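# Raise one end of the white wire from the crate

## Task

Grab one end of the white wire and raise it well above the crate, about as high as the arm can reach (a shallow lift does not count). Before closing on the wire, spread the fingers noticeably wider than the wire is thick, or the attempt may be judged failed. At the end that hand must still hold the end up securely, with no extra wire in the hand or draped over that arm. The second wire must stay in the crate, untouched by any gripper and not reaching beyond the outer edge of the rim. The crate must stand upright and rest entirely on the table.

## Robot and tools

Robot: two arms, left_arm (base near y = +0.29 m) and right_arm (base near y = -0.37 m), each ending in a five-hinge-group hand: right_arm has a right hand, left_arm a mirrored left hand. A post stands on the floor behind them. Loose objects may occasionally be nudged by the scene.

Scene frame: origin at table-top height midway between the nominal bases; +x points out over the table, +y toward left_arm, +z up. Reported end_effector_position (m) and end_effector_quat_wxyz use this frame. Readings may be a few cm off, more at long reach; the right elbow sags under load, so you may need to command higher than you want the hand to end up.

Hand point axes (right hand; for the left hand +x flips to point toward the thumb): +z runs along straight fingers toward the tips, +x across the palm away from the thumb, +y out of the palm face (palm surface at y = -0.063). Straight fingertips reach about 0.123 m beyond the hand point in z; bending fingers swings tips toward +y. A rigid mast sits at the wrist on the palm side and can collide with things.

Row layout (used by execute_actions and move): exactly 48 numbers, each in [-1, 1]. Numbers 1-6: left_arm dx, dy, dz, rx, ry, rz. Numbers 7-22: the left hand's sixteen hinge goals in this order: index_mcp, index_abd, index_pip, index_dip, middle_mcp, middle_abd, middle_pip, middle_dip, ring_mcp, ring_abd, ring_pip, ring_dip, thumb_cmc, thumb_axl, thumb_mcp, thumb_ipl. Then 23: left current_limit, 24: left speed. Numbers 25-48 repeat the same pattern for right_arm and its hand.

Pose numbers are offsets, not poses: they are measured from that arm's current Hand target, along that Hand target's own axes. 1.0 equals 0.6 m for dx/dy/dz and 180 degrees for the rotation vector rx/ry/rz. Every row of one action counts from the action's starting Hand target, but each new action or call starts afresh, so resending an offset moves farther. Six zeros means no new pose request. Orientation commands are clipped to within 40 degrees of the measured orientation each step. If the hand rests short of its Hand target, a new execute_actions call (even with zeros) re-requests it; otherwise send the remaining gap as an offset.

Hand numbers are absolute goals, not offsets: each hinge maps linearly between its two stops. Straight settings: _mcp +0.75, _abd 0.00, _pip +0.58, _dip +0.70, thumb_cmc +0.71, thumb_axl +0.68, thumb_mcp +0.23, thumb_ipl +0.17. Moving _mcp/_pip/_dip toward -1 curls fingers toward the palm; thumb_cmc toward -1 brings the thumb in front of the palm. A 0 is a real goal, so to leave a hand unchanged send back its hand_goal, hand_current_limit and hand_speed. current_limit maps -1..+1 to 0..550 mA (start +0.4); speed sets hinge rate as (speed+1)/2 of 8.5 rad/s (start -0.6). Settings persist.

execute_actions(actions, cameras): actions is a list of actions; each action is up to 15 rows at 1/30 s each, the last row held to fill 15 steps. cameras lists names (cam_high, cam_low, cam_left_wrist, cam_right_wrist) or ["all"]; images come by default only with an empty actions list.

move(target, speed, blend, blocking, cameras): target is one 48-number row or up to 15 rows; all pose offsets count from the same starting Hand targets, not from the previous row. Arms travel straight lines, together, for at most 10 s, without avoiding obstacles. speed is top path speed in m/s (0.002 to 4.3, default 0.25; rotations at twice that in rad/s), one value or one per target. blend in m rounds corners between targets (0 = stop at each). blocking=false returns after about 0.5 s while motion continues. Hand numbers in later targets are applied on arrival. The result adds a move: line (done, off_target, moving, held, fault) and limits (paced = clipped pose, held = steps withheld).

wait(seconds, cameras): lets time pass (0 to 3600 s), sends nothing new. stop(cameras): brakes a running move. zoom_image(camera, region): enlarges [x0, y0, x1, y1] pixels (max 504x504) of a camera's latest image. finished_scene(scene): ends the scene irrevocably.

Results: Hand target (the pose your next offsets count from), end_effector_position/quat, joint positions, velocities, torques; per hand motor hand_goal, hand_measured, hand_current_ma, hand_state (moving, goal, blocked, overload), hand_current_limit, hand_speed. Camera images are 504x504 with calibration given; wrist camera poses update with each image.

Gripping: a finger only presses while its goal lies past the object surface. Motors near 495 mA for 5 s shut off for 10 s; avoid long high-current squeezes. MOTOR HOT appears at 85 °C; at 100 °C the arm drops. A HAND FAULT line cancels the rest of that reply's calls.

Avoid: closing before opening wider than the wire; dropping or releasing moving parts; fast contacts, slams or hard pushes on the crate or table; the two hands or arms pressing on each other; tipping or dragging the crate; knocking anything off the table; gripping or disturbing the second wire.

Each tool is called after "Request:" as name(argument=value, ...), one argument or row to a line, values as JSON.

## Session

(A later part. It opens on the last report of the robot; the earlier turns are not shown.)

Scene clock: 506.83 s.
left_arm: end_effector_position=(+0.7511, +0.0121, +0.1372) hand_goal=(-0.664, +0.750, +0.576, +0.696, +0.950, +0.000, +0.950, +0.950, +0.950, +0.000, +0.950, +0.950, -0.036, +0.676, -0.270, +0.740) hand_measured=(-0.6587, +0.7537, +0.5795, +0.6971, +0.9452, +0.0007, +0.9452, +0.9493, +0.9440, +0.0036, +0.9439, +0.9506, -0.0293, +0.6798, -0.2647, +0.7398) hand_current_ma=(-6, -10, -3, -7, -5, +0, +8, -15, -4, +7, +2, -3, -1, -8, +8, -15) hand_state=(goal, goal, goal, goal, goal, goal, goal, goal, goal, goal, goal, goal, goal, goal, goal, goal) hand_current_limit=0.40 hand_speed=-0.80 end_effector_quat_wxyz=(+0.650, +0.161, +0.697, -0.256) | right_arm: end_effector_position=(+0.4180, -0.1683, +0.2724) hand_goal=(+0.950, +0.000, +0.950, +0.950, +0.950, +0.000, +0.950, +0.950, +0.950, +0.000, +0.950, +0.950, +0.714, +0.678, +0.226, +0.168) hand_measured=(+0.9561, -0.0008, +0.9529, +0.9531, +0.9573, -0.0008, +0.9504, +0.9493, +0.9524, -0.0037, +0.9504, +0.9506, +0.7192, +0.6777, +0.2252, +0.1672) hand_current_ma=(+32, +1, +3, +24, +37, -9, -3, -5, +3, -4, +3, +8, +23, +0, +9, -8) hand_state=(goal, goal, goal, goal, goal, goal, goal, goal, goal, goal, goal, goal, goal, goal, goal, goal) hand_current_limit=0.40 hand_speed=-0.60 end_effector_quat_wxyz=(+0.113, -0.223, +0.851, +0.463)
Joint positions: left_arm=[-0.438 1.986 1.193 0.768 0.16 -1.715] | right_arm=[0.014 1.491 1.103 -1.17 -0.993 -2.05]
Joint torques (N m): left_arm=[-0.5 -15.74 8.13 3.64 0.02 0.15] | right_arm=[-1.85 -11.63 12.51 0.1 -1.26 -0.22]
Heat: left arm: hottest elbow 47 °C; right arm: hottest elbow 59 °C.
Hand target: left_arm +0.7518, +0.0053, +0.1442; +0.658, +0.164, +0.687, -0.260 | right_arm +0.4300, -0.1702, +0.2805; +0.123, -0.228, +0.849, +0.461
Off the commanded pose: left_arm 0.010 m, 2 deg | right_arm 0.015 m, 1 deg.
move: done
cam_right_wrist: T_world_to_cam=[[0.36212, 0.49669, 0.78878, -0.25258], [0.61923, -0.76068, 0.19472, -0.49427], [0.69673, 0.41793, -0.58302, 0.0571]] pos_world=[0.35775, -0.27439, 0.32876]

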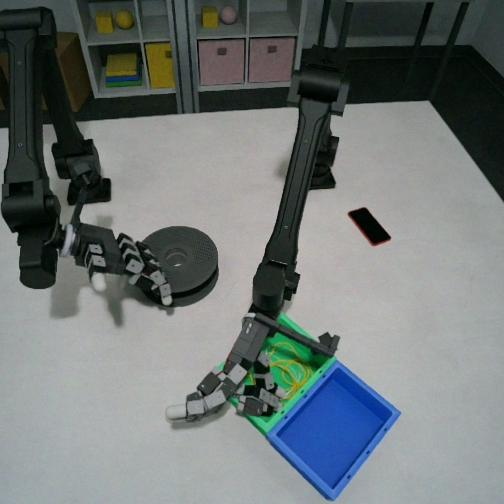

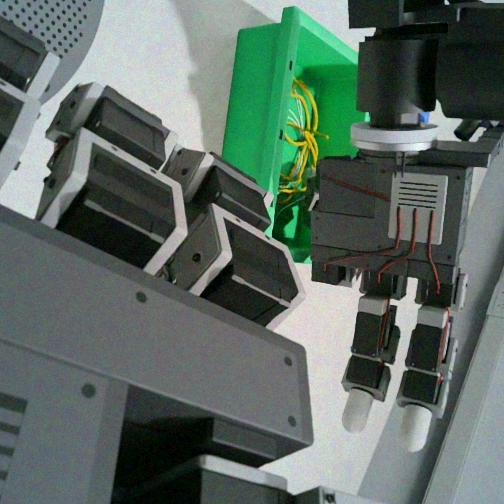

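Request:
move(
  target=[
    [0,0,0,0,0,0,-0.664,0.75,0.5766,0.6957,0.95,0,0.95,0.95,0.95,0,0.95,0.95,-0.037,0.6766,-0.295,0.69,0.4,-0.85,0,0,0,0,0,0,0.95,0,0.95,0.95,0.95,0,0.95,0.95,0.95,0,0.95,0.95,0.714,0.678,0.226,0.168,0.4,-0.6],
  ],
  speed=0.05,
  cameras=["cam_high","cam_right_wrist"],
)

Request:
zoom_image(
  camera="cam_right_wrist",
  region=[270, 140, 350, 220],
)

Request:
zoom_image(
  camera="cam_high",
  region=[250, 370, 310, 430],
)

Scene clock: 511.60 s.
left_arm: end_effector_position=(+0.7511, +0.0121, +0.1372) hand_goal=(-0.664, +0.750, +0.576, +0.696, +0.950, +0.000, +0.950, +0.950, +0.950, +0.000, +0.950, +0.950, -0.036, +0.676, -0.294, +0.690) hand_measured=(-0.6587, +0.7523, +0.5782, +0.6971, +0.9440, +0.0021, +0.9465, +0.9493, +0.9452, +0.0007, +0.9452, +0.9506, -0.0293, +0.6798, -0.2884, +0.6912) hand_current_ma=(+2, -3, -1, +3, -7, +7, +0, -10, -11, +2, +5, +0, +0, -16, +3, -10) hand_state=(goal, goal, goal, goal, goal, goal, goal, goal, goal, goal, goal, goal, goal, goal, goal, goal) hand_current_limit=0.40 hand_speed=-0.85 end_effector_quat_wxyz=(+0.650, +0.161, +0.697, -0.256) | right_arm: end_effector_position=(+0.4180, -0.1683, +0.2724) hand_goal=(+0.950, +0.000, +0.950, +0.950, +0.950, +0.000, +0.950, +0.950, +0.950, +0.000, +0.950, +0.950, +0.714, +0.678, +0.226, +0.168) hand_measured=(+0.9573, -0.0008, +0.9516, +0.9519, +0.9573, +0.0007, +0.9516, +0.9506, +0.9524, -0.0037, +0.9504, +0.9506, +0.7205, +0.6777, +0.2242, +0.1681) hand_current_ma=(+32, +14, +4, +21, +38, -4, +2, -5, +0, -12, +1, +15, +19, -1, +4, -5) hand_state=(goal, goal, goal, goal, goal, goal, goal, goal, goal, goal, goal, goal, goal, goal, goal, goal) hand_current_limit=0.40 hand_speed=-0.60 end_effector_quat_wxyz=(+0.113, -0.223, +0.851, +0.463)
Joint positions: left_arm=[-0.438 1.986 1.193 0.768 0.16 -1.715] | right_arm=[0.014 1.491 1.103 -1.17 -0.993 -2.05]
Joint torques (N m): left_arm=[-0.5 -15.74 8.12 3.64 0.02 0.15] | right_arm=[-1.9 -11.58 12.51 0.1 -1.25 -0.22]
Heat: left arm: hottest elbow 47 °C; right arm: hottest elbow 60 °C.
Hand target: left_arm +0.7518, +0.0053, +0.1442; +0.658, +0.164, +0.687, -0.260 | right_arm +0.4300, -0.1702, +0.2805; +0.123, -0.228, +0.849, +0.461
Off the commanded pose: left_arm 0.010 m, 2 deg | right_arm 0.015 m, 1 deg.
move: done
cam_right_wrist: T_world_to_cam=[[0.36212, 0.49669, 0.78878, -0.25258], [0.61923, -0.76068, 0.19472, -0.49427], [0.69673, 0.41793, -0.58302, 0.0571]] pos_world=[0.35775, -0.27439, 0.32876]

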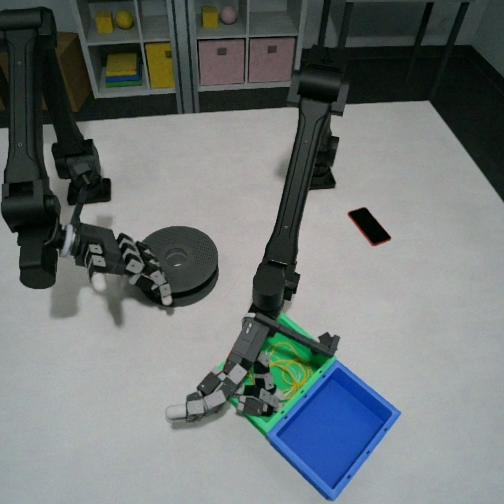

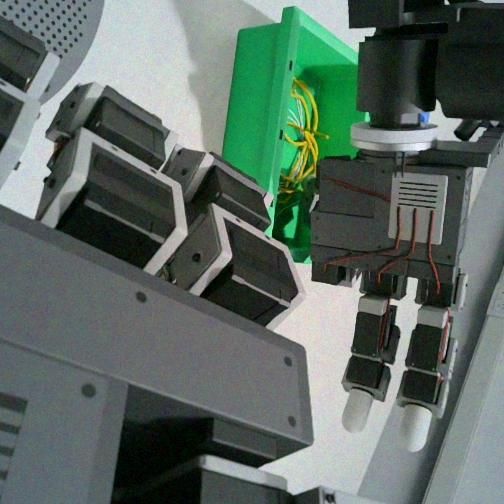

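Scaled by 6.300 from the camera's image (finer frame: 720x720).

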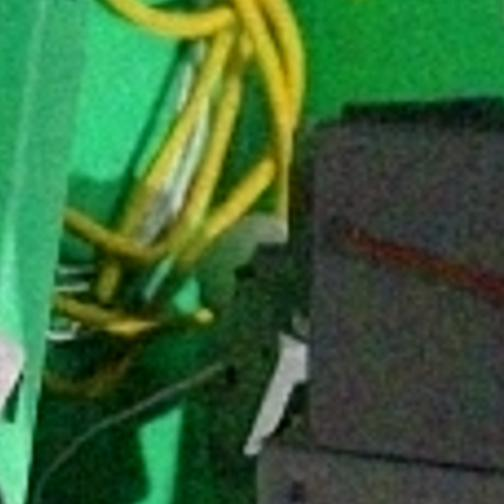

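Scaled by 8.400 from the camera's image (finer frame: 720x720).

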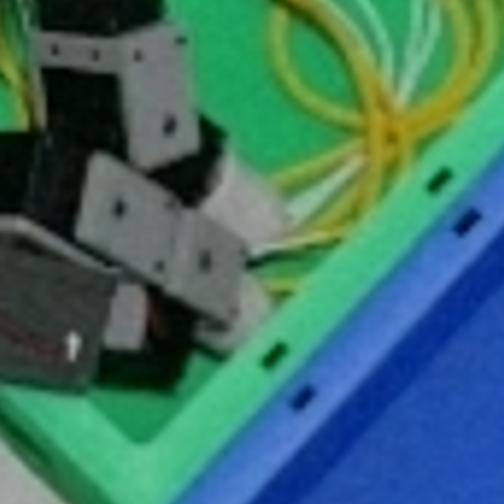

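Request:
zoom_image(
  camera="cam_right_wrist",
  region=[290, 165, 325, 200],
)

Request:
zoom_image(
  camera="cam_high",
  region=[268, 385, 298, 415],
)

Scaled by 14.400 from the camera's image (finer frame: 720x720).

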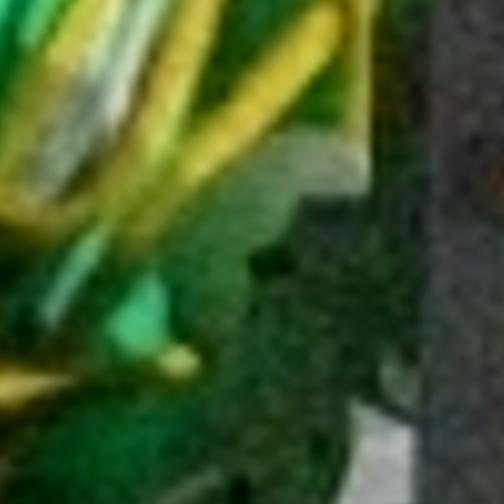

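Scaled by 16.800 from the camera's image (finer frame: 720x720).

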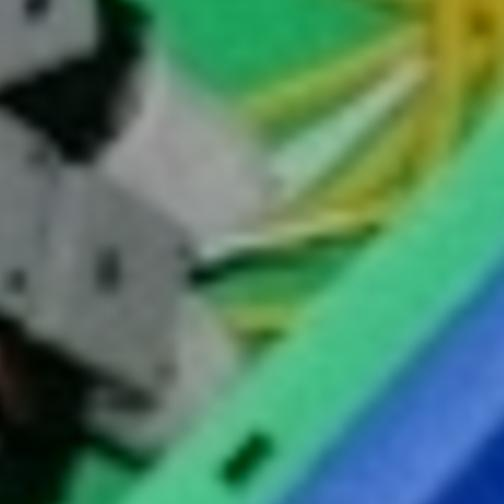

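Request:
move(
  target=[
    [0,0,0,0,0,0,-0.70,0.75,0.5766,0.6957,0.95,0,0.95,0.95,0.95,0,0.95,0.95,-0.037,0.6766,-0.37,0.63,0.55,-0.88,0,0,0,0,0,0,0.95,0,0.95,0.95,0.95,0,0.95,0.95,0.95,0,0.95,0.95,0.714,0.678,0.226,0.168,0.4,-0.6],
  ],
  speed=0.05,
  cameras=["cam_high","cam_right_wrist"],
)

Request:
zoom_image(
  camera="cam_right_wrist",
  region=[270, 140, 350, 220],
)

Request:
zoom_image(
  camera="cam_high",
  region=[268, 380, 298, 410],
)

Scene clock: 515.27 s.
left_arm: end_effector_position=(+0.7511, +0.0121, +0.1372) hand_goal=(-0.700, +0.750, +0.576, +0.696, +0.950, +0.000, +0.950, +0.950, +0.950, +0.000, +0.950, +0.950, -0.036, +0.676, -0.370, +0.630) hand_measured=(-0.6647, +0.7596, +0.5975, +0.7022, +0.9440, +0.0007, +0.9452, +0.9493, +0.9452, +0.0021, +0.9452, +0.9506, -0.0293, +0.6798, -0.2934, +0.6597) hand_current_ma=(+36, -1, +12, -1, -5, +10, +8, -15, -5, +7, +4, +8, +1, -6, +174, +25) hand_state=(blocked, goal, blocked, goal, goal, goal, goal, goal, goal, goal, goal, goal, goal, goal, blocked, blocked) hand_current_limit=0.55 hand_speed=-0.88 end_effector_quat_wxyz=(+0.650, +0.161, +0.697, -0.256) | right_arm: end_effector_position=(+0.4180, -0.1683, +0.2724) hand_goal=(+0.950, +0.000, +0.950, +0.950, +0.950, +0.000, +0.950, +0.950, +0.950, +0.000, +0.950, +0.950, +0.714, +0.678, +0.226, +0.168) hand_measured=(+0.9561, +0.0007, +0.9516, +0.9519, +0.9573, -0.0008, +0.9529, +0.9493, +0.9524, -0.0037, +0.9504, +0.9493, +0.7192, +0.6767, +0.2252, +0.1681) hand_current_ma=(+31, -5, +10, +18, +33, -5, -2, -4, -2, +3, -2, +3, +23, -1, +6, -8) hand_state=(goal, goal, goal, goal, goal, goal, goal, goal, goal, goal, goal, goal, goal, goal, goal, goal) hand_current_limit=0.40 hand_speed=-0.60 end_effector_quat_wxyz=(+0.113, -0.223, +0.851, +0.463)
Joint positions: left_arm=[-0.438 1.986 1.193 0.768 0.16 -1.715] | right_arm=[0.014 1.491 1.103 -1.17 -0.993 -2.05]
Joint torques (N m): left_arm=[-0.5 -15.74 8.12 3.64 0.01 0.16] | right_arm=[-1.9 -11.58 12.49 0.12 -1.26 -0.22]
Heat: left arm: hottest elbow 47 °C; right arm: hottest elbow 60 °C.
Hand target: left_arm +0.7518, +0.0053, +0.1442; +0.658, +0.164, +0.687, -0.260 | right_arm +0.4300, -0.1702, +0.2805; +0.123, -0.228, +0.849, +0.461
Off the commanded pose: left_arm 0.010 m, 2 deg | right_arm 0.015 m, 1 deg.
move: done
cam_right_wrist: T_world_to_cam=[[0.36212, 0.49669, 0.78878, -0.25258], [0.61923, -0.76068, 0.19472, -0.49427], [0.69673, 0.41793, -0.58302, 0.0571]] pos_world=[0.35775, -0.27439, 0.32876]

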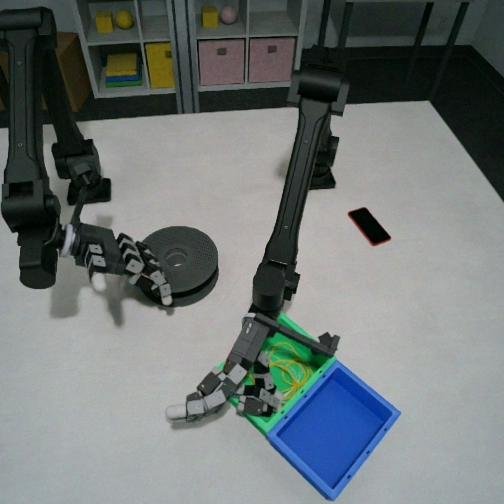

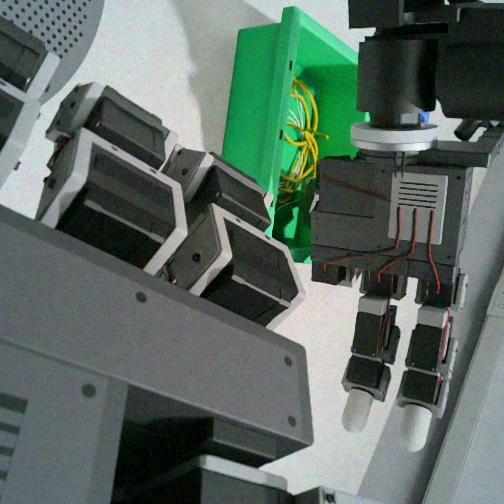

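Scaled by 6.300 from the camera's image (finer frame: 720x720).

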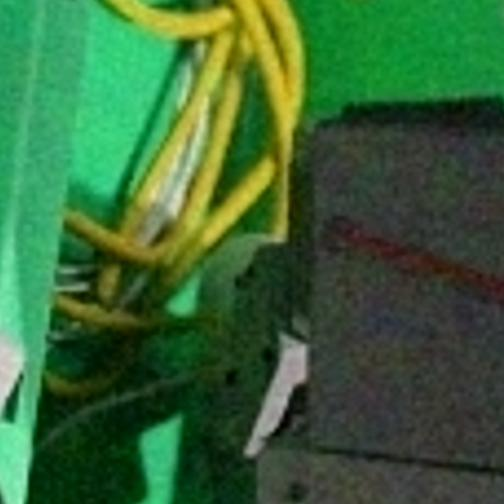

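Scaled by 16.800 from the camera's image (finer frame: 720x720).

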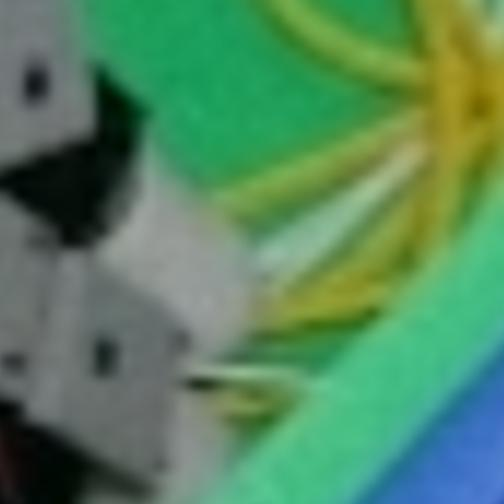

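Request:
move(
  target=[
    [0,0,0,0,0,0,-0.76,0.75,0.54,0.6957,0.95,0,0.95,0.95,0.95,0,0.95,0.95,-0.037,0.6766,-0.45,0.58,0.6,-0.88,0,0,0,0,0,0,0.95,0,0.95,0.95,0.95,0,0.95,0.95,0.95,0,0.95,0.95,0.714,0.678,0.226,0.168,0.4,-0.6],
  ],
  speed=0.05,
  cameras=["cam_high","cam_right_wrist"],
)

Request:
zoom_image(
  camera="cam_right_wrist",
  region=[270, 140, 350, 220],
)

Request:
zoom_image(
  camera="cam_high",
  region=[268, 380, 298, 410],
)

Scene clock: 517.20 s.
left_arm: end_effector_position=(+0.7511, +0.0121, +0.1372) hand_goal=(-0.760, +0.750, +0.540, +0.696, +0.950, +0.000, +0.950, +0.950, +0.950, +0.000, +0.950, +0.950, -0.036, +0.676, -0.450, +0.580) hand_measured=(-0.6611, +0.7640, +0.5988, +0.7136, +0.9440, +0.0007, +0.9465, +0.9493, +0.9428, +0.0007, +0.9452, +0.9493, -0.0280, +0.6809, -0.2914, +0.6426) hand_current_ma=(+174, -10, +83, +15, -2, +8, +8, -10, -7, -9, +2, +4, +5, -14, +447, +115) hand_state=(blocked, goal, blocked, goal, goal, goal, goal, goal, goal, goal, goal, goal, goal, goal, blocked, blocked) hand_current_limit=0.60 hand_speed=-0.88 end_effector_quat_wxyz=(+0.650, +0.161, +0.697, -0.256) | right_arm: end_effector_position=(+0.4180, -0.1683, +0.2724) hand_goal=(+0.950, +0.000, +0.950, +0.950, +0.950, +0.000, +0.950, +0.950, +0.950, +0.000, +0.950, +0.950, +0.714, +0.678, +0.226, +0.168) hand_measured=(+0.9561, +0.0007, +0.9516, +0.9519, +0.9585, -0.0008, +0.9516, +0.9493, +0.9524, -0.0052, +0.9504, +0.9493, +0.7205, +0.6777, +0.2252, +0.1681) hand_current_ma=(+33, +2, +0, +20, +40, -3, -5, -7, -2, -7, -1, +7, +23, +1, +7, -5) hand_state=(goal, goal, goal, goal, goal, goal, goal, goal, goal, goal, goal, goal, goal, goal, goal, goal) hand_current_limit=0.40 hand_speed=-0.60 end_effector_quat_wxyz=(+0.113, -0.223, +0.851, +0.463)
Joint positions: left_arm=[-0.438 1.986 1.193 0.768 0.16 -1.715] | right_arm=[0.014 1.491 1.103 -1.17 -0.993 -2.05]
Joint torques (N m): left_arm=[-0.5 -15.79 8.12 3.64 0.02 0.15] | right_arm=[-1.9 -11.63 12.52 0.1 -1.26 -0.22]
Heat: left arm: hottest elbow 47 °C; right arm: hottest elbow 60 °C.
Hand target: left_arm +0.7518, +0.0053, +0.1442; +0.658, +0.164, +0.687, -0.260 | right_arm +0.4300, -0.1702, +0.2805; +0.123, -0.228, +0.849, +0.461
Off the commanded pose: left_arm 0.010 m, 2 deg | right_arm 0.015 m, 1 deg.
move: done
cam_right_wrist: T_world_to_cam=[[0.36212, 0.49669, 0.78878, -0.25258], [0.61923, -0.76068, 0.19472, -0.49427], [0.69673, 0.41793, -0.58302, 0.0571]] pos_world=[0.35775, -0.27439, 0.32876]

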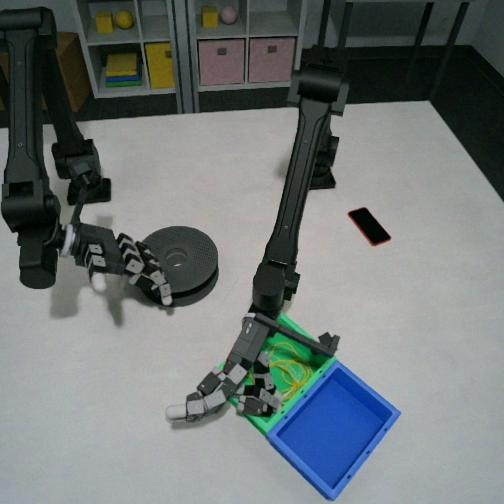

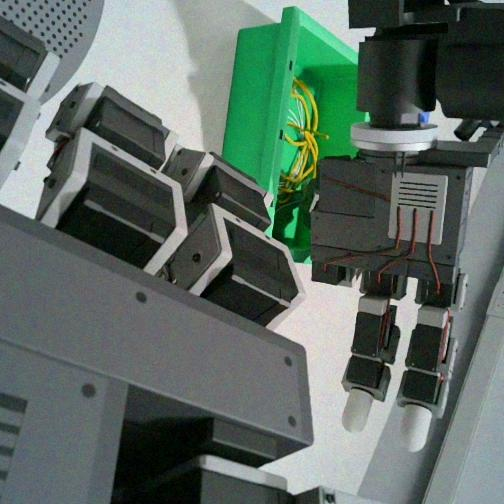

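Scaled by 6.300 from the camera's image (finer frame: 720x720).

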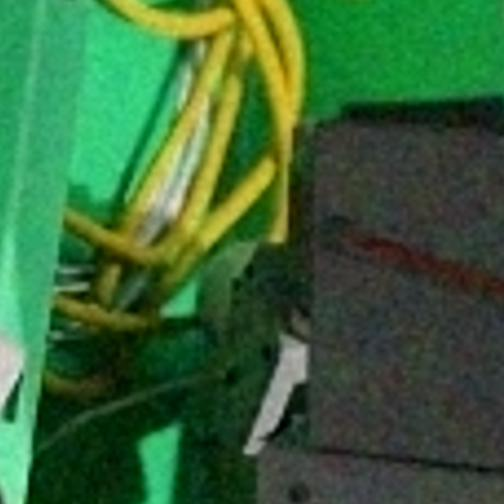

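Scaled by 16.800 from the camera's image (finer frame: 720x720).

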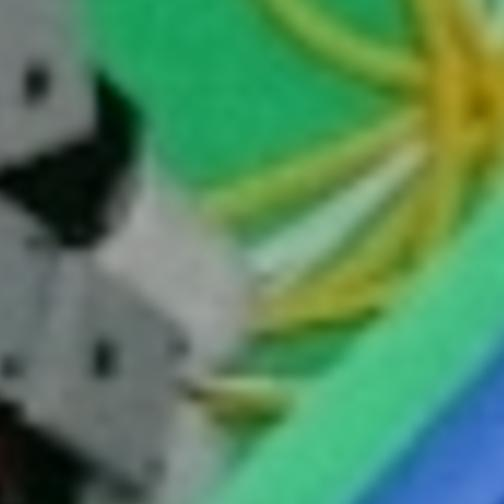

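Request:
move(
  target=[
    [-0.0989,-0.0141,0.0002,0,0,0,-0.76,0.75,0.54,0.6957,0.95,0,0.95,0.95,0.95,0,0.95,0.95,-0.037,0.6766,-0.45,0.58,0.6,-0.88,0,0,0,0,0,0,0.95,0,0.95,0.95,0.95,0,0.95,0.95,0.95,0,0.95,0.95,0.714,0.678,0.226,0.168,0.4,-0.6],
  ],
  speed=0.03,
  cameras=["cam_high","cam_right_wrist"],
)

Request:
zoom_image(
  camera="cam_right_wrist",
  region=[260, 80, 420, 240],
)

Request:
zoom_image(
  camera="cam_high",
  region=[230, 340, 330, 440],
)

Scene clock: 521.27 s.
left_arm: end_effector_position=(+0.7452, +0.0149, +0.1676) hand_goal=(-0.760, +0.750, +0.540, +0.696, +0.950, +0.000, +0.950, +0.950, +0.950, +0.000, +0.950, +0.950, -0.036, +0.676, -0.450, +0.580) hand_measured=(-0.6611, +0.7640, +0.6001, +0.7136, +0.9440, +0.0021, +0.9465, +0.9506, +0.9428, +0.0021, +0.9452, +0.9506, -0.0293, +0.6788, -0.2924, +0.6426) hand_current_ma=(+180, +3, +64, +23, -1, +6, +8, -12, -7, +3, +6, +1, +0, -7, +452, +123) hand_state=(blocked, goal, blocked, goal, goal, goal, goal, goal, goal, goal, goal, goal, goal, goal, blocked, blocked) hand_current_limit=0.60 hand_speed=-0.88 end_effector_quat_wxyz=(+0.640, +0.162, +0.707, -0.254) | right_arm: end_effector_position=(+0.4180, -0.1683, +0.2724) hand_goal=(+0.950, +0.000, +0.950, +0.950, +0.950, +0.000, +0.950, +0.950, +0.950, +0.000, +0.950, +0.950, +0.714, +0.678, +0.226, +0.168) hand_measured=(+0.9573, -0.0008, +0.9516, +0.9519, +0.9573, -0.0008, +0.9504, +0.9506, +0.9512, -0.0023, +0.9491, +0.9506, +0.7205, +0.6756, +0.2242, +0.1681) hand_current_ma=(+30, -2, +8, +25, +50, +4, +4, -11, -9, -3, -3, +6, +21, +1, +2, -7) hand_state=(goal, goal, goal, goal, goal, goal, goal, goal, goal, goal, goal, goal, goal, goal, goal, goal) hand_current_limit=0.40 hand_speed=-0.60 end_effector_quat_wxyz=(+0.113, -0.223, +0.851, +0.463)
Joint positions: left_arm=[-0.438 1.907 1.193 0.661 0.16 -1.715] | right_arm=[0.014 1.491 1.103 -1.17 -0.993 -2.05]
Joint torques (N m): left_arm=[-0.5 -17.73 10.93 2.51 0.02 0.15] | right_arm=[-1.9 -11.58 12.51 0.1 -1.26 -0.22]
Heat: left arm: hottest elbow 47 °C; right arm: hottest elbow 60 °C.
Hand target: left_arm +0.7518, +0.0053, +0.2042; +0.658, +0.164, +0.687, -0.260 | right_arm +0.4300, -0.1702, +0.2805; +0.123, -0.228, +0.849, +0.461
Off the commanded pose: left_arm 0.038 m, 3 deg | right_arm 0.015 m, 1 deg.
move: off_target (left_arm)
cam_right_wrist: T_world_to_cam=[[0.36212, 0.49669, 0.78878, -0.25258], [0.61923, -0.76068, 0.19472, -0.49427], [0.69673, 0.41793, -0.58302, 0.0571]] pos_world=[0.35775, -0.27439, 0.32876]

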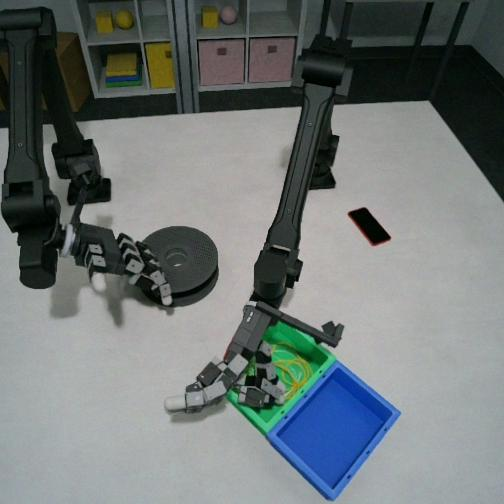

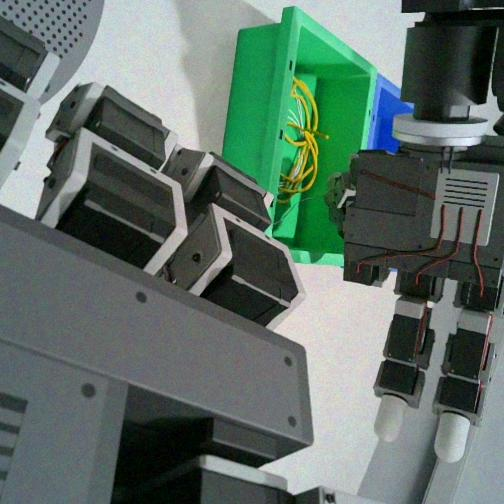

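Scaled by 3.150 from the camera's image (finer frame: 720x720).

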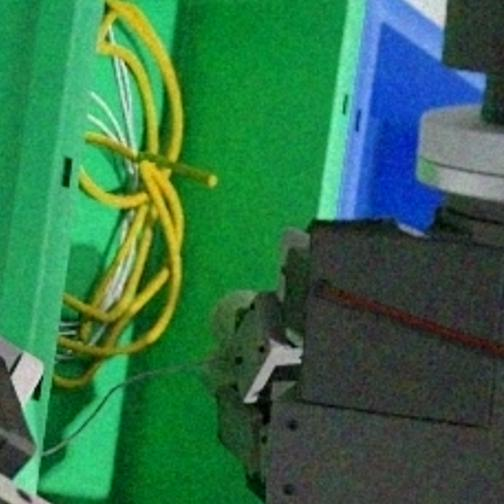

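Scaled by 5.040 from the camera's image (finer frame: 720x720).

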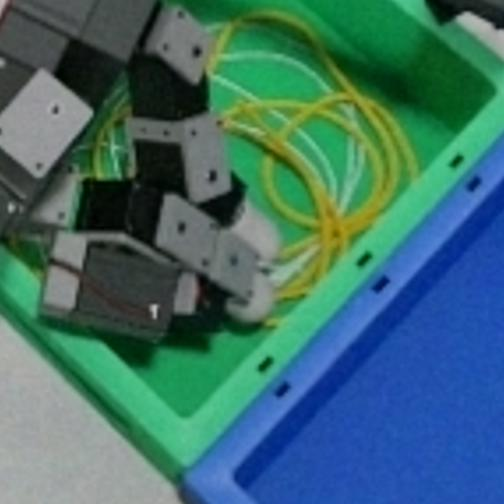

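Request:
move(
  target=[
    [-0.0989,-0.0141,0.0002,0,0,0,-0.76,0.75,0.54,0.6957,0.95,0,0.95,0.95,0.95,0,0.95,0.95,-0.037,0.6766,-0.45,0.58,0.6,-0.88,0,0,0,0,0,0,0.95,0,0.95,0.95,0.95,0,0.95,0.95,0.95,0,0.95,0.95,0.714,0.678,0.226,0.168,0.4,-0.6],
  ],
  speed=0.03,
  cameras=["cam_high","cam_right_wrist"],
)

Request:
zoom_image(
  camera="cam_right_wrist",
  region=[260, 80, 420, 240],
)

Request:
zoom_image(
  camera="cam_high",
  region=[230, 340, 330, 440],
)

Scene clock: 524.97 s.
left_arm: end_effector_position=(+0.7430, +0.0160, +0.2179) hand_goal=(-0.760, +0.750, +0.540, +0.696, +0.950, +0.000, +0.950, +0.950, +0.950, +0.000, +0.950, +0.950, -0.036, +0.676, -0.450, +0.580) hand_measured=(-0.6611, +0.7640, +0.5975, +0.7136, +0.9428, +0.0021, +0.9452, +0.9493, +0.9440, +0.0036, +0.9452, +0.9506, -0.0293, +0.6798, -0.2924, +0.6426) hand_current_ma=(+177, -6, +67, +7, -3, -1, +10, -3, -10, +2, +10, -4, +10, -6, +444, +115) hand_state=(blocked, goal, blocked, goal, goal, goal, goal, goal, goal, goal, goal, goal, goal, goal, blocked, blocked) hand_current_limit=0.60 hand_speed=-0.88 end_effector_quat_wxyz=(+0.635, +0.162, +0.712, -0.253) | right_arm: end_effector_position=(+0.4180, -0.1683, +0.2724) hand_goal=(+0.950, +0.000, +0.950, +0.950, +0.950, +0.000, +0.950, +0.950, +0.950, +0.000, +0.950, +0.950, +0.714, +0.678, +0.226, +0.168) hand_measured=(+0.9573, +0.0007, +0.9516, +0.9531, +0.9573, -0.0008, +0.9516, +0.9493, +0.9512, -0.0037, +0.9491, +0.9493, +0.7192, +0.6777, +0.2252, +0.1681) hand_current_ma=(+27, -6, +11, +23, +34, -6, +8, -9, -3, -6, +5, +15, +22, -7, +4, -15) hand_state=(goal, goal, goal, goal, goal, goal, goal, goal, goal, goal, goal, goal, goal, goal, goal, goal) hand_current_limit=0.40 hand_speed=-0.60 end_effector_quat_wxyz=(+0.113, -0.223, +0.851, +0.463)
Joint positions: left_arm=[-0.438 1.817 1.23 0.519 0.16 -1.715] | right_arm=[0.014 1.491 1.103 -1.17 -0.993 -2.05]
Joint torques (N m): left_arm=[-0.5 -17.26 12.93 2.5 0.01 0.15] | right_arm=[-1.9 -11.58 12.51 0.1 -1.26 -0.22]
Heat: left arm: hottest elbow 47 °C; right arm: hottest elbow 60 °C.
Hand target: left_arm +0.7517, +0.0053, +0.2641; +0.658, +0.164, +0.687, -0.260 | right_arm +0.4300, -0.1702, +0.2805; +0.123, -0.228, +0.849, +0.461
Off the commanded pose: left_arm 0.048 m, 4 deg | right_arm 0.015 m, 1 deg.
move: off_target (left_arm)
cam_right_wrist: T_world_to_cam=[[0.36212, 0.49669, 0.78878, -0.25258], [0.61923, -0.76068, 0.19472, -0.49427], [0.69673, 0.41793, -0.58302, 0.0571]] pos_world=[0.35775, -0.27439, 0.32876]

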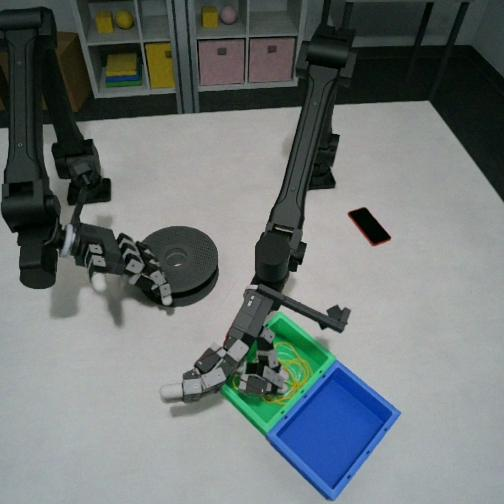

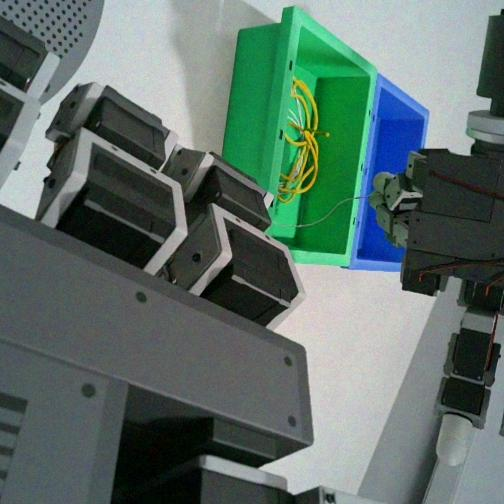

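Scaled by 3.150 from the camera's image (finer frame: 720x720).

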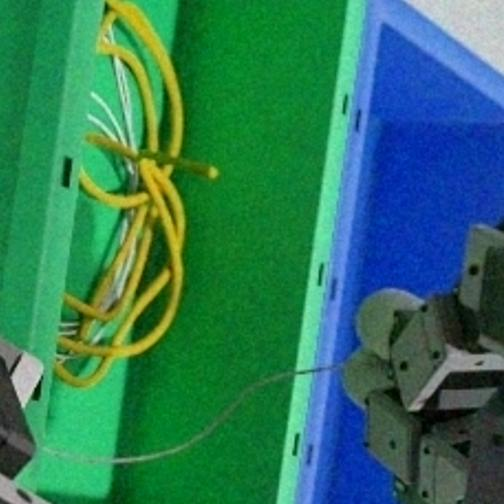

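Scaled by 5.040 from the camera's image (finer frame: 720x720).

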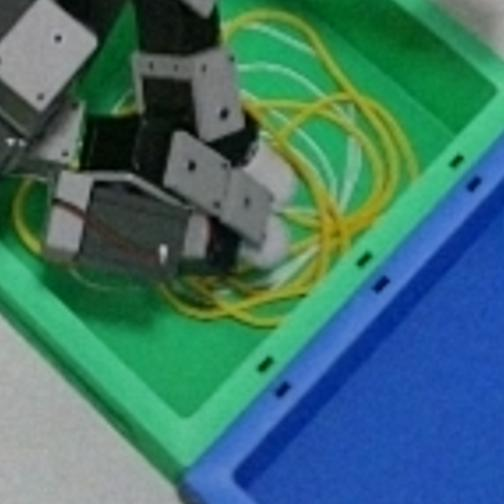

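Request:
move(
  target=[
    [-0.1319,-0.0189,0.0003,0,0,0,-0.76,0.75,0.54,0.6957,0.95,0,0.95,0.95,0.95,0,0.95,0.95,-0.037,0.6766,-0.45,0.58,0.6,-0.88,0,0,0,0,0,0,0.95,0,0.95,0.95,0.95,0,0.95,0.95,0.95,0,0.95,0.95,0.714,0.678,0.226,0.168,0.4,-0.6],
  ],
  speed=0.04,
  cameras=["cam_high","cam_low","cam_right_wrist"],
)

Request:
zoom_image(
  camera="cam_right_wrist",
  region=[240, 40, 440, 240],
)

Request:
zoom_image(
  camera="cam_high",
  region=[210, 320, 330, 440],
)

Scene clock: 531.53 s.
left_arm: end_effector_position=(+0.7467, +0.0142, +0.2938) hand_goal=(-0.760, +0.750, +0.540, +0.696, +0.950, +0.000, +0.950, +0.950, +0.950, +0.000, +0.950, +0.950, -0.036, +0.676, -0.450, +0.580) hand_measured=(-0.6599, +0.7640, +0.5988, +0.7162, +0.9428, +0.0021, +0.9452, +0.9493, +0.9440, +0.0007, +0.9452, +0.9506, -0.0293, +0.6798, -0.2934, +0.6426) hand_current_ma=(+182, +3, +67, +11, +2, +1, +8, -16, -3, +0, +6, -3, +1, -12, +440, +108) hand_state=(blocked, goal, blocked, goal, goal, goal, goal, goal, goal, goal, goal, goal, goal, goal, blocked, blocked) hand_current_limit=0.60 hand_speed=-0.88 end_effector_quat_wxyz=(+0.633, +0.162, +0.713, -0.252) | right_arm: end_effector_position=(+0.4180, -0.1683, +0.2724) hand_goal=(+0.950, +0.000, +0.950, +0.950, +0.950, +0.000, +0.950, +0.950, +0.950, +0.000, +0.950, +0.950, +0.714, +0.678, +0.226, +0.168) hand_measured=(+0.9573, -0.0008, +0.9516, +0.9519, +0.9573, +0.0007, +0.9529, +0.9493, +0.9537, -0.0037, +0.9504, +0.9493, +0.7205, +0.6777, +0.2242, +0.1672) hand_current_ma=(+35, +3, -4, +26, +36, -6, +2, -13, -1, -9, +3, +11, +27, -3, +2, -14) hand_state=(goal, goal, goal, goal, goal, goal, goal, goal, goal, goal, goal, goal, goal, goal, goal, goal) hand_current_limit=0.40 hand_speed=-0.60 end_effector_quat_wxyz=(+0.113, -0.223, +0.851, +0.463)
Joint positions: left_arm=[-0.438 1.732 1.337 0.323 0.16 -1.715] | right_arm=[0.014 1.491 1.103 -1.17 -0.993 -2.05]
Joint torques (N m): left_arm=[-0.5 -17.08 14.16 2.56 0.01 0.15] | right_arm=[-1.9 -11.63 12.51 0.1 -1.26 -0.22]
Heat: left arm: hottest elbow 50 °C; right arm: hottest elbow 60 °C.
Hand target: left_arm +0.7517, +0.0052, +0.3441; +0.658, +0.164, +0.687, -0.260 | right_arm +0.4300, -0.1702, +0.2805; +0.123, -0.228, +0.849, +0.461
Off the commanded pose: left_arm 0.051 m, 4 deg | right_arm 0.015 m, 1 deg.
move: off_target (left_arm)
cam_right_wrist: T_world_to_cam=[[0.36212, 0.49669, 0.78878, -0.25258], [0.61923, -0.76068, 0.19472, -0.49427], [0.69673, 0.41793, -0.58302, 0.0571]] pos_world=[0.35775, -0.27439, 0.32876]

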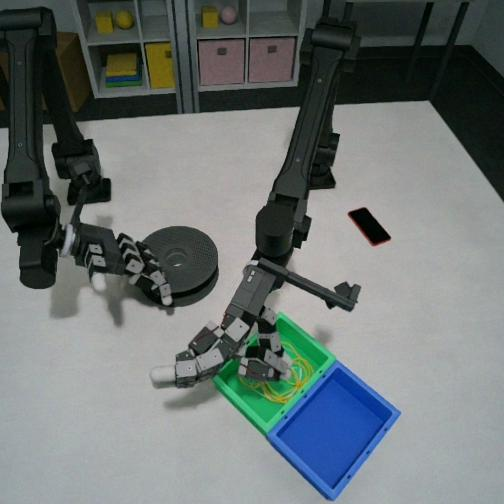

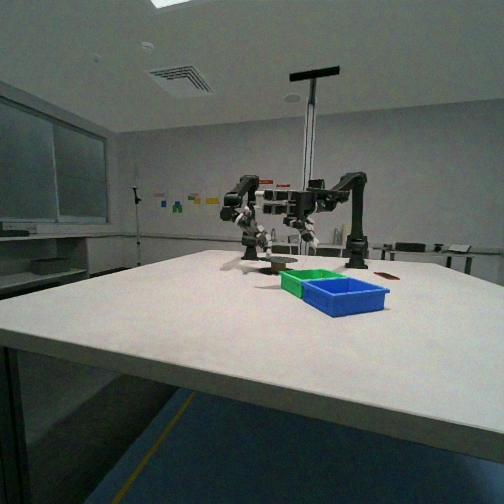

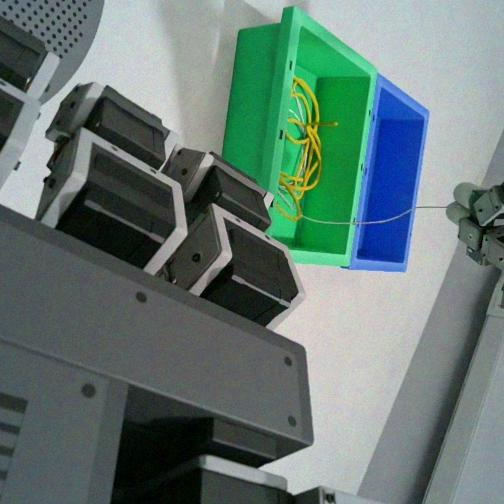

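Scaled by 2.520 from the camera's image (finer frame: 720x720).

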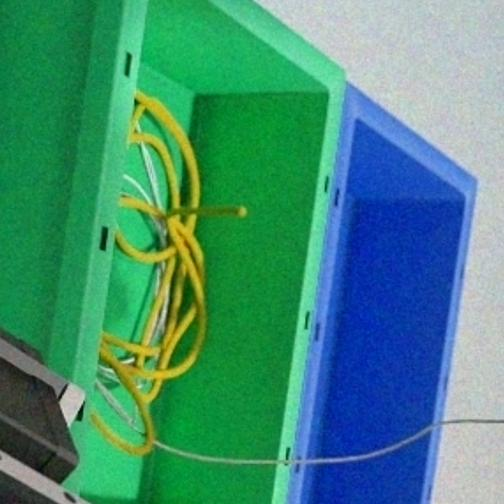

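Scaled by 4.200 from the camera's image (finer frame: 720x720).

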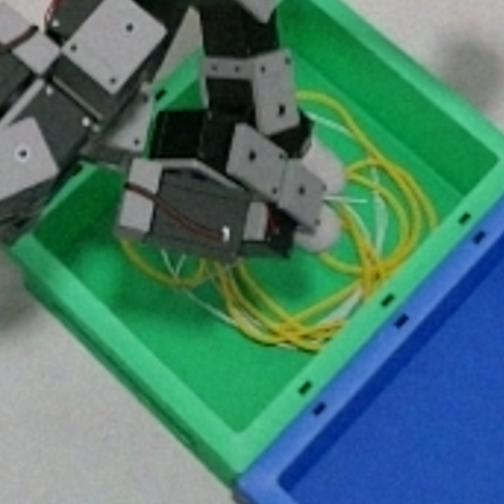

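Request:
move(
  target=[
    [-0.1319,-0.0189,0.0003,0,0,0,-0.76,0.75,0.54,0.6957,0.95,0,0.95,0.95,0.95,0,0.95,0.95,-0.037,0.6766,-0.45,0.58,0.6,-0.88,0,0,0,0,0,0,0.95,0,0.95,0.95,0.95,0,0.95,0.95,0.95,0,0.95,0.95,0.714,0.678,0.226,0.168,0.4,-0.6],
  ],
  speed=0.04,
  cameras=["cam_high","cam_low","cam_right_wrist"],
)

Request:
zoom_image(
  camera="cam_right_wrist",
  region=[240, 40, 440, 240],
)

Request:
zoom_image(
  camera="cam_high",
  region=[210, 320, 330, 440],
)

Scene clock: 535.50 s.
left_arm: end_effector_position=(+0.7516, +0.0119, +0.3698) hand_goal=(-0.760, +0.750, +0.540, +0.696, +0.950, +0.000, +0.950, +0.950, +0.950, +0.000, +0.950, +0.950, -0.036, +0.676, -0.450, +0.580) hand_measured=(-0.6611, +0.7640, +0.5988, +0.7162, +0.9440, +0.0021, +0.9452, +0.9506, +0.9440, +0.0021, +0.9452, +0.9493, -0.0293, +0.6798, -0.2934, +0.6426) hand_current_ma=(+178, +4, +70, +16, -8, -3, +6, -7, +1, -4, +14, +2, +3, -4, +443, +117) hand_state=(blocked, goal, blocked, goal, goal, goal, goal, goal, goal, goal, goal, goal, goal, goal, blocked, blocked) hand_current_limit=0.60 hand_speed=-0.88 end_effector_quat_wxyz=(+0.632, +0.162, +0.715, -0.252) | right_arm: end_effector_position=(+0.4180, -0.1683, +0.2724) hand_goal=(+0.950, +0.000, +0.950, +0.950, +0.950, +0.000, +0.950, +0.950, +0.950, +0.000, +0.950, +0.950, +0.714, +0.678, +0.226, +0.168) hand_measured=(+0.9561, +0.0007, +0.9516, +0.9519, +0.9573, -0.0008, +0.9529, +0.9493, +0.9537, -0.0037, +0.9491, +0.9493, +0.7192, +0.6777, +0.2252, +0.1672) hand_current_ma=(+36, +0, +1, +21, +43, -5, -7, -8, -3, -5, -1, +9, +24, +0, +1, -6) hand_state=(goal, goal, goal, goal, goal, goal, goal, goal, goal, goal, goal, goal, goal, goal, goal, goal) hand_current_limit=0.40 hand_speed=-0.60 end_effector_quat_wxyz=(+0.113, -0.223, +0.851, +0.463)
Joint positions: left_arm=[-0.438 1.687 1.489 0.123 0.16 -1.715] | right_arm=[0.014 1.491 1.103 -1.17 -0.993 -2.05]
Joint torques (N m): left_arm=[-0.56 -16.97 14.91 2.56 0.01 0.15] | right_arm=[-1.9 -11.58 12.52 0.1 -1.25 -0.22]
Heat: left arm: hottest elbow 51 °C; right arm: hottest elbow 60 °C.
Hand target: left_arm +0.7517, +0.0051, +0.4240; +0.658, +0.164, +0.687, -0.260 | right_arm +0.4300, -0.1702, +0.2805; +0.123, -0.228, +0.849, +0.461
Off the commanded pose: left_arm 0.055 m, 4 deg | right_arm 0.015 m, 1 deg.
move: off_target (left_arm)
cam_right_wrist: T_world_to_cam=[[0.36212, 0.49669, 0.78878, -0.25258], [0.61923, -0.76068, 0.19472, -0.49427], [0.69673, 0.41793, -0.58302, 0.0571]] pos_world=[0.35775, -0.27439, 0.32876]

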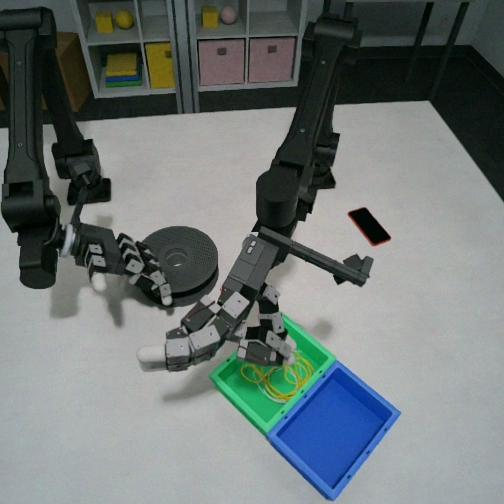

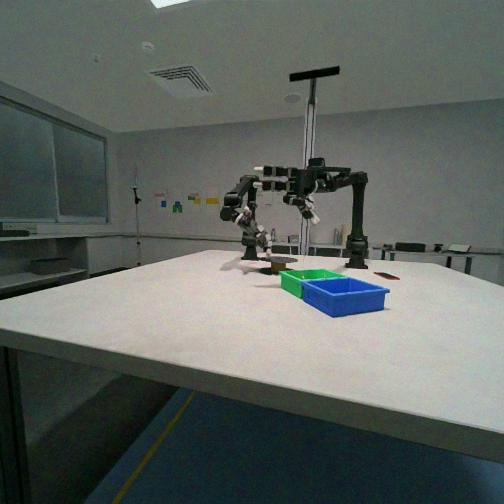

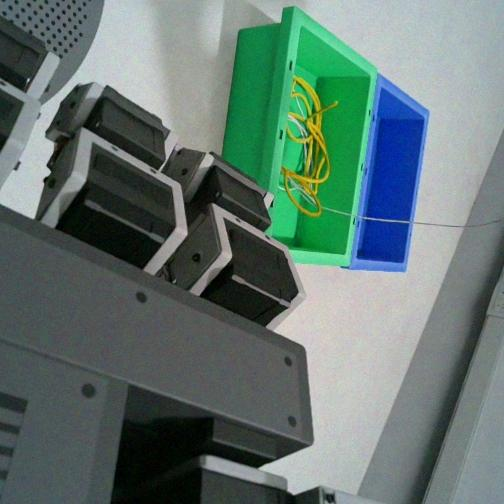

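Scaled by 2.520 from the camera's image (finer frame: 720x720).

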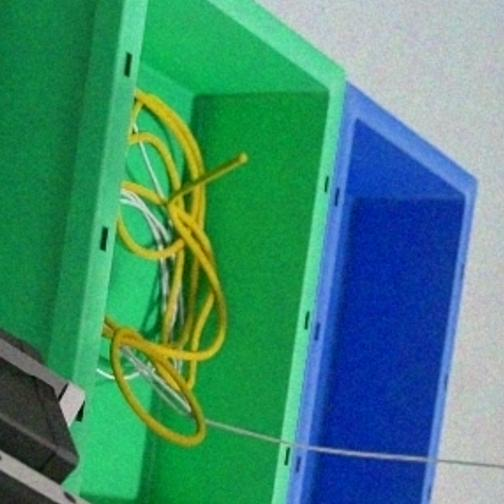

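Scaled by 4.200 from the camera's image (finer frame: 720x720).

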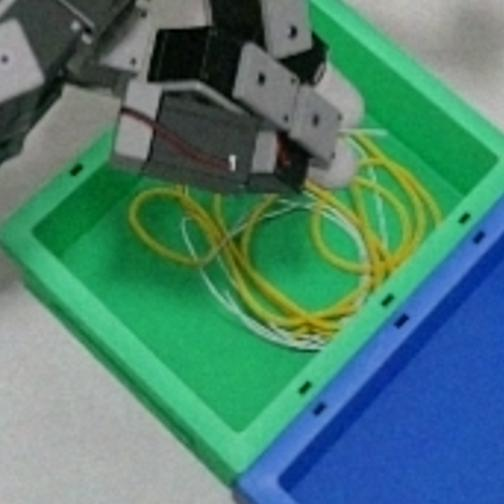

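Request:
move(
  target=[
    [-0.1319,-0.0189,0.0003,0,0,0,-0.76,0.75,0.54,0.6957,0.95,0,0.95,0.95,0.95,0,0.95,0.95,-0.037,0.6766,-0.45,0.58,0.6,-0.88,0,0,0,0,0,0,0.95,0,0.95,0.95,0.95,0,0.95,0.95,0.95,0,0.95,0.95,0.714,0.678,0.226,0.168,0.4,-0.6],
  ],
  speed=0.04,
  cameras=["cam_high","cam_low","cam_right_wrist"],
)

Request:
zoom_image(
  camera="cam_right_wrist",
  region=[240, 40, 440, 240],
)

Request:
zoom_image(
  camera="cam_high",
  region=[210, 310, 330, 430],
)

Request:
zoom_image(
  camera="cam_low",
  region=[260, 150, 400, 330],
)

Scene clock: 543.50 s.
left_arm: end_effector_position=(+0.7565, +0.0096, +0.4513) hand_goal=(-0.760, +0.750, +0.540, +0.696, +0.950, +0.000, +0.950, +0.950, +0.950, +0.000, +0.950, +0.950, -0.036, +0.676, -0.450, +0.580) hand_measured=(-0.6611, +0.7655, +0.5988, +0.7162, +0.9440, +0.0021, +0.9452, +0.9493, +0.9440, +0.0021, +0.9452, +0.9506, -0.0293, +0.6809, -0.2934, +0.6426) hand_current_ma=(+179, +2, +72, +24, -14, +6, +3, -11, -2, -3, +5, +2, +1, -13, +449, +115) hand_state=(blocked, goal, blocked, goal, goal, goal, goal, goal, goal, goal, goal, goal, goal, goal, blocked, blocked) hand_current_limit=0.60 hand_speed=-0.88 end_effector_quat_wxyz=(+0.633, +0.162, +0.714, -0.252) | right_arm: end_effector_position=(+0.4180, -0.1683, +0.2724) hand_goal=(+0.950, +0.000, +0.950, +0.950, +0.950, +0.000, +0.950, +0.950, +0.950, +0.000, +0.950, +0.950, +0.714, +0.678, +0.226, +0.168) hand_measured=(+0.9561, -0.0008, +0.9516, +0.9531, +0.9573, -0.0008, +0.9516, +0.9493, +0.9512, -0.0037, +0.9504, +0.9493, +0.7205, +0.6777, +0.2252, +0.1672) hand_current_ma=(+32, -6, +8, +15, +46, -6, -4, -10, -2, -6, +10, +9, +25, +1, -1, -3) hand_state=(goal, goal, goal, goal, goal, goal, goal, goal, goal, goal, goal, goal, goal, goal, goal, goal) hand_current_limit=0.40 hand_speed=-0.60 end_effector_quat_wxyz=(+0.113, -0.223, +0.851, +0.463)
Joint positions: left_arm=[-0.438 1.682 1.694 -0.085 0.16 -1.715] | right_arm=[0.014 1.491 1.103 -1.17 -0.993 -2.05]
Joint torques (N m): left_arm=[-0.5 -16.97 15.23 2.56 0.01 0.15] | right_arm=[-1.9 -11.63 12.51 0.1 -1.26 -0.22]
Heat: left arm: hottest elbow 52 °C; right arm: hottest elbow 60 °C.
Hand target: left_arm +0.7517, +0.0050, +0.5038; +0.658, +0.164, +0.687, -0.260 | right_arm +0.4300, -0.1702, +0.2805; +0.123, -0.228, +0.849, +0.461
Off the commanded pose: left_arm 0.053 m, 4 deg | right_arm 0.015 m, 1 deg.
move: off_target (left_arm)
cam_right_wrist: T_world_to_cam=[[0.36212, 0.49669, 0.78878, -0.25258], [0.61923, -0.76068, 0.19472, -0.49427], [0.69673, 0.41793, -0.58302, 0.0571]] pos_world=[0.35775, -0.27439, 0.32876]

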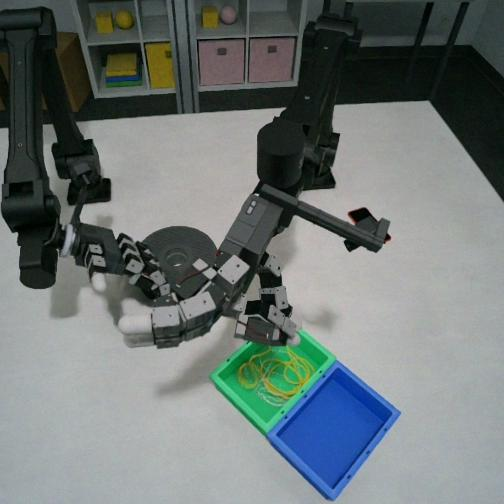

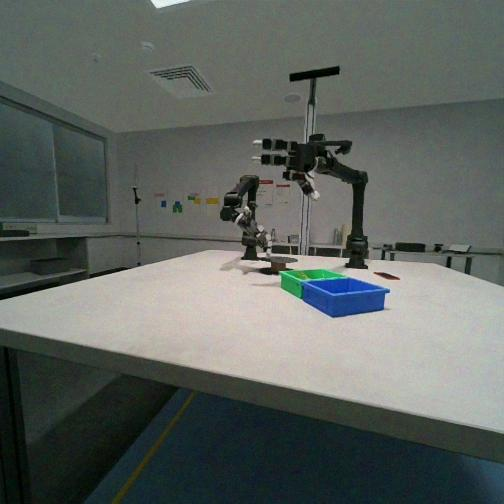

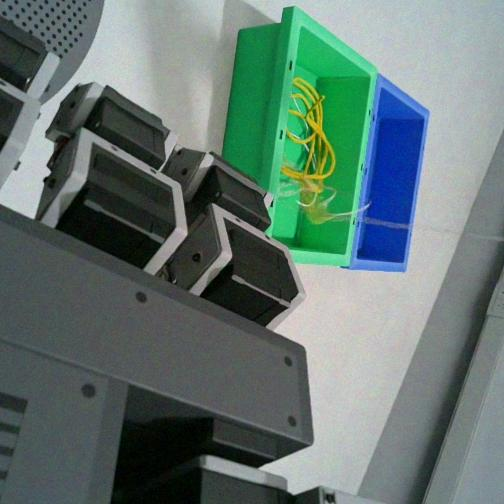

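Scaled by 2.520 from the camera's image (finer frame: 720x720).

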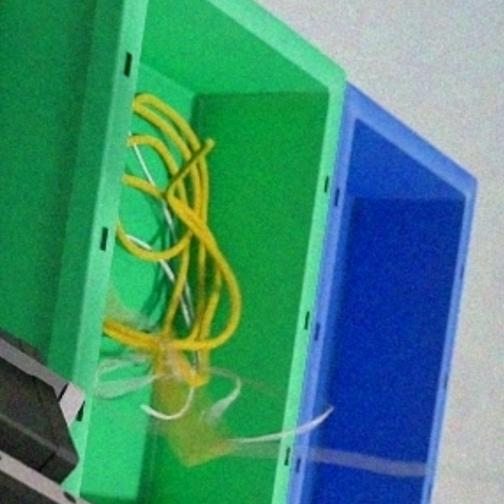

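Scaled by 4.200 from the camera's image (finer frame: 720x720).

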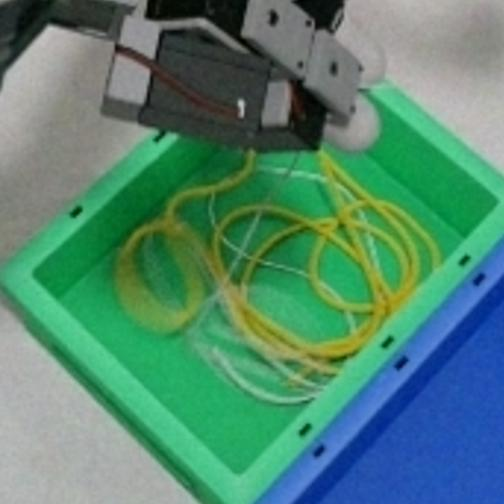

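Scaled by 2.800 from the camera's image (finer frame: 720x720).

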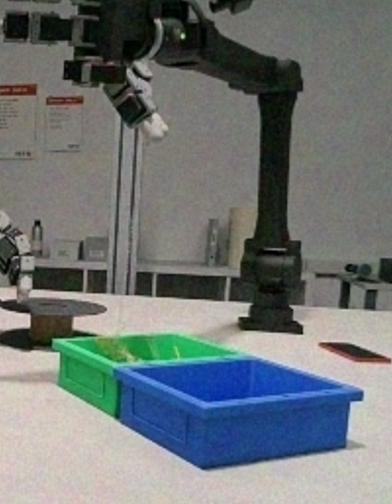

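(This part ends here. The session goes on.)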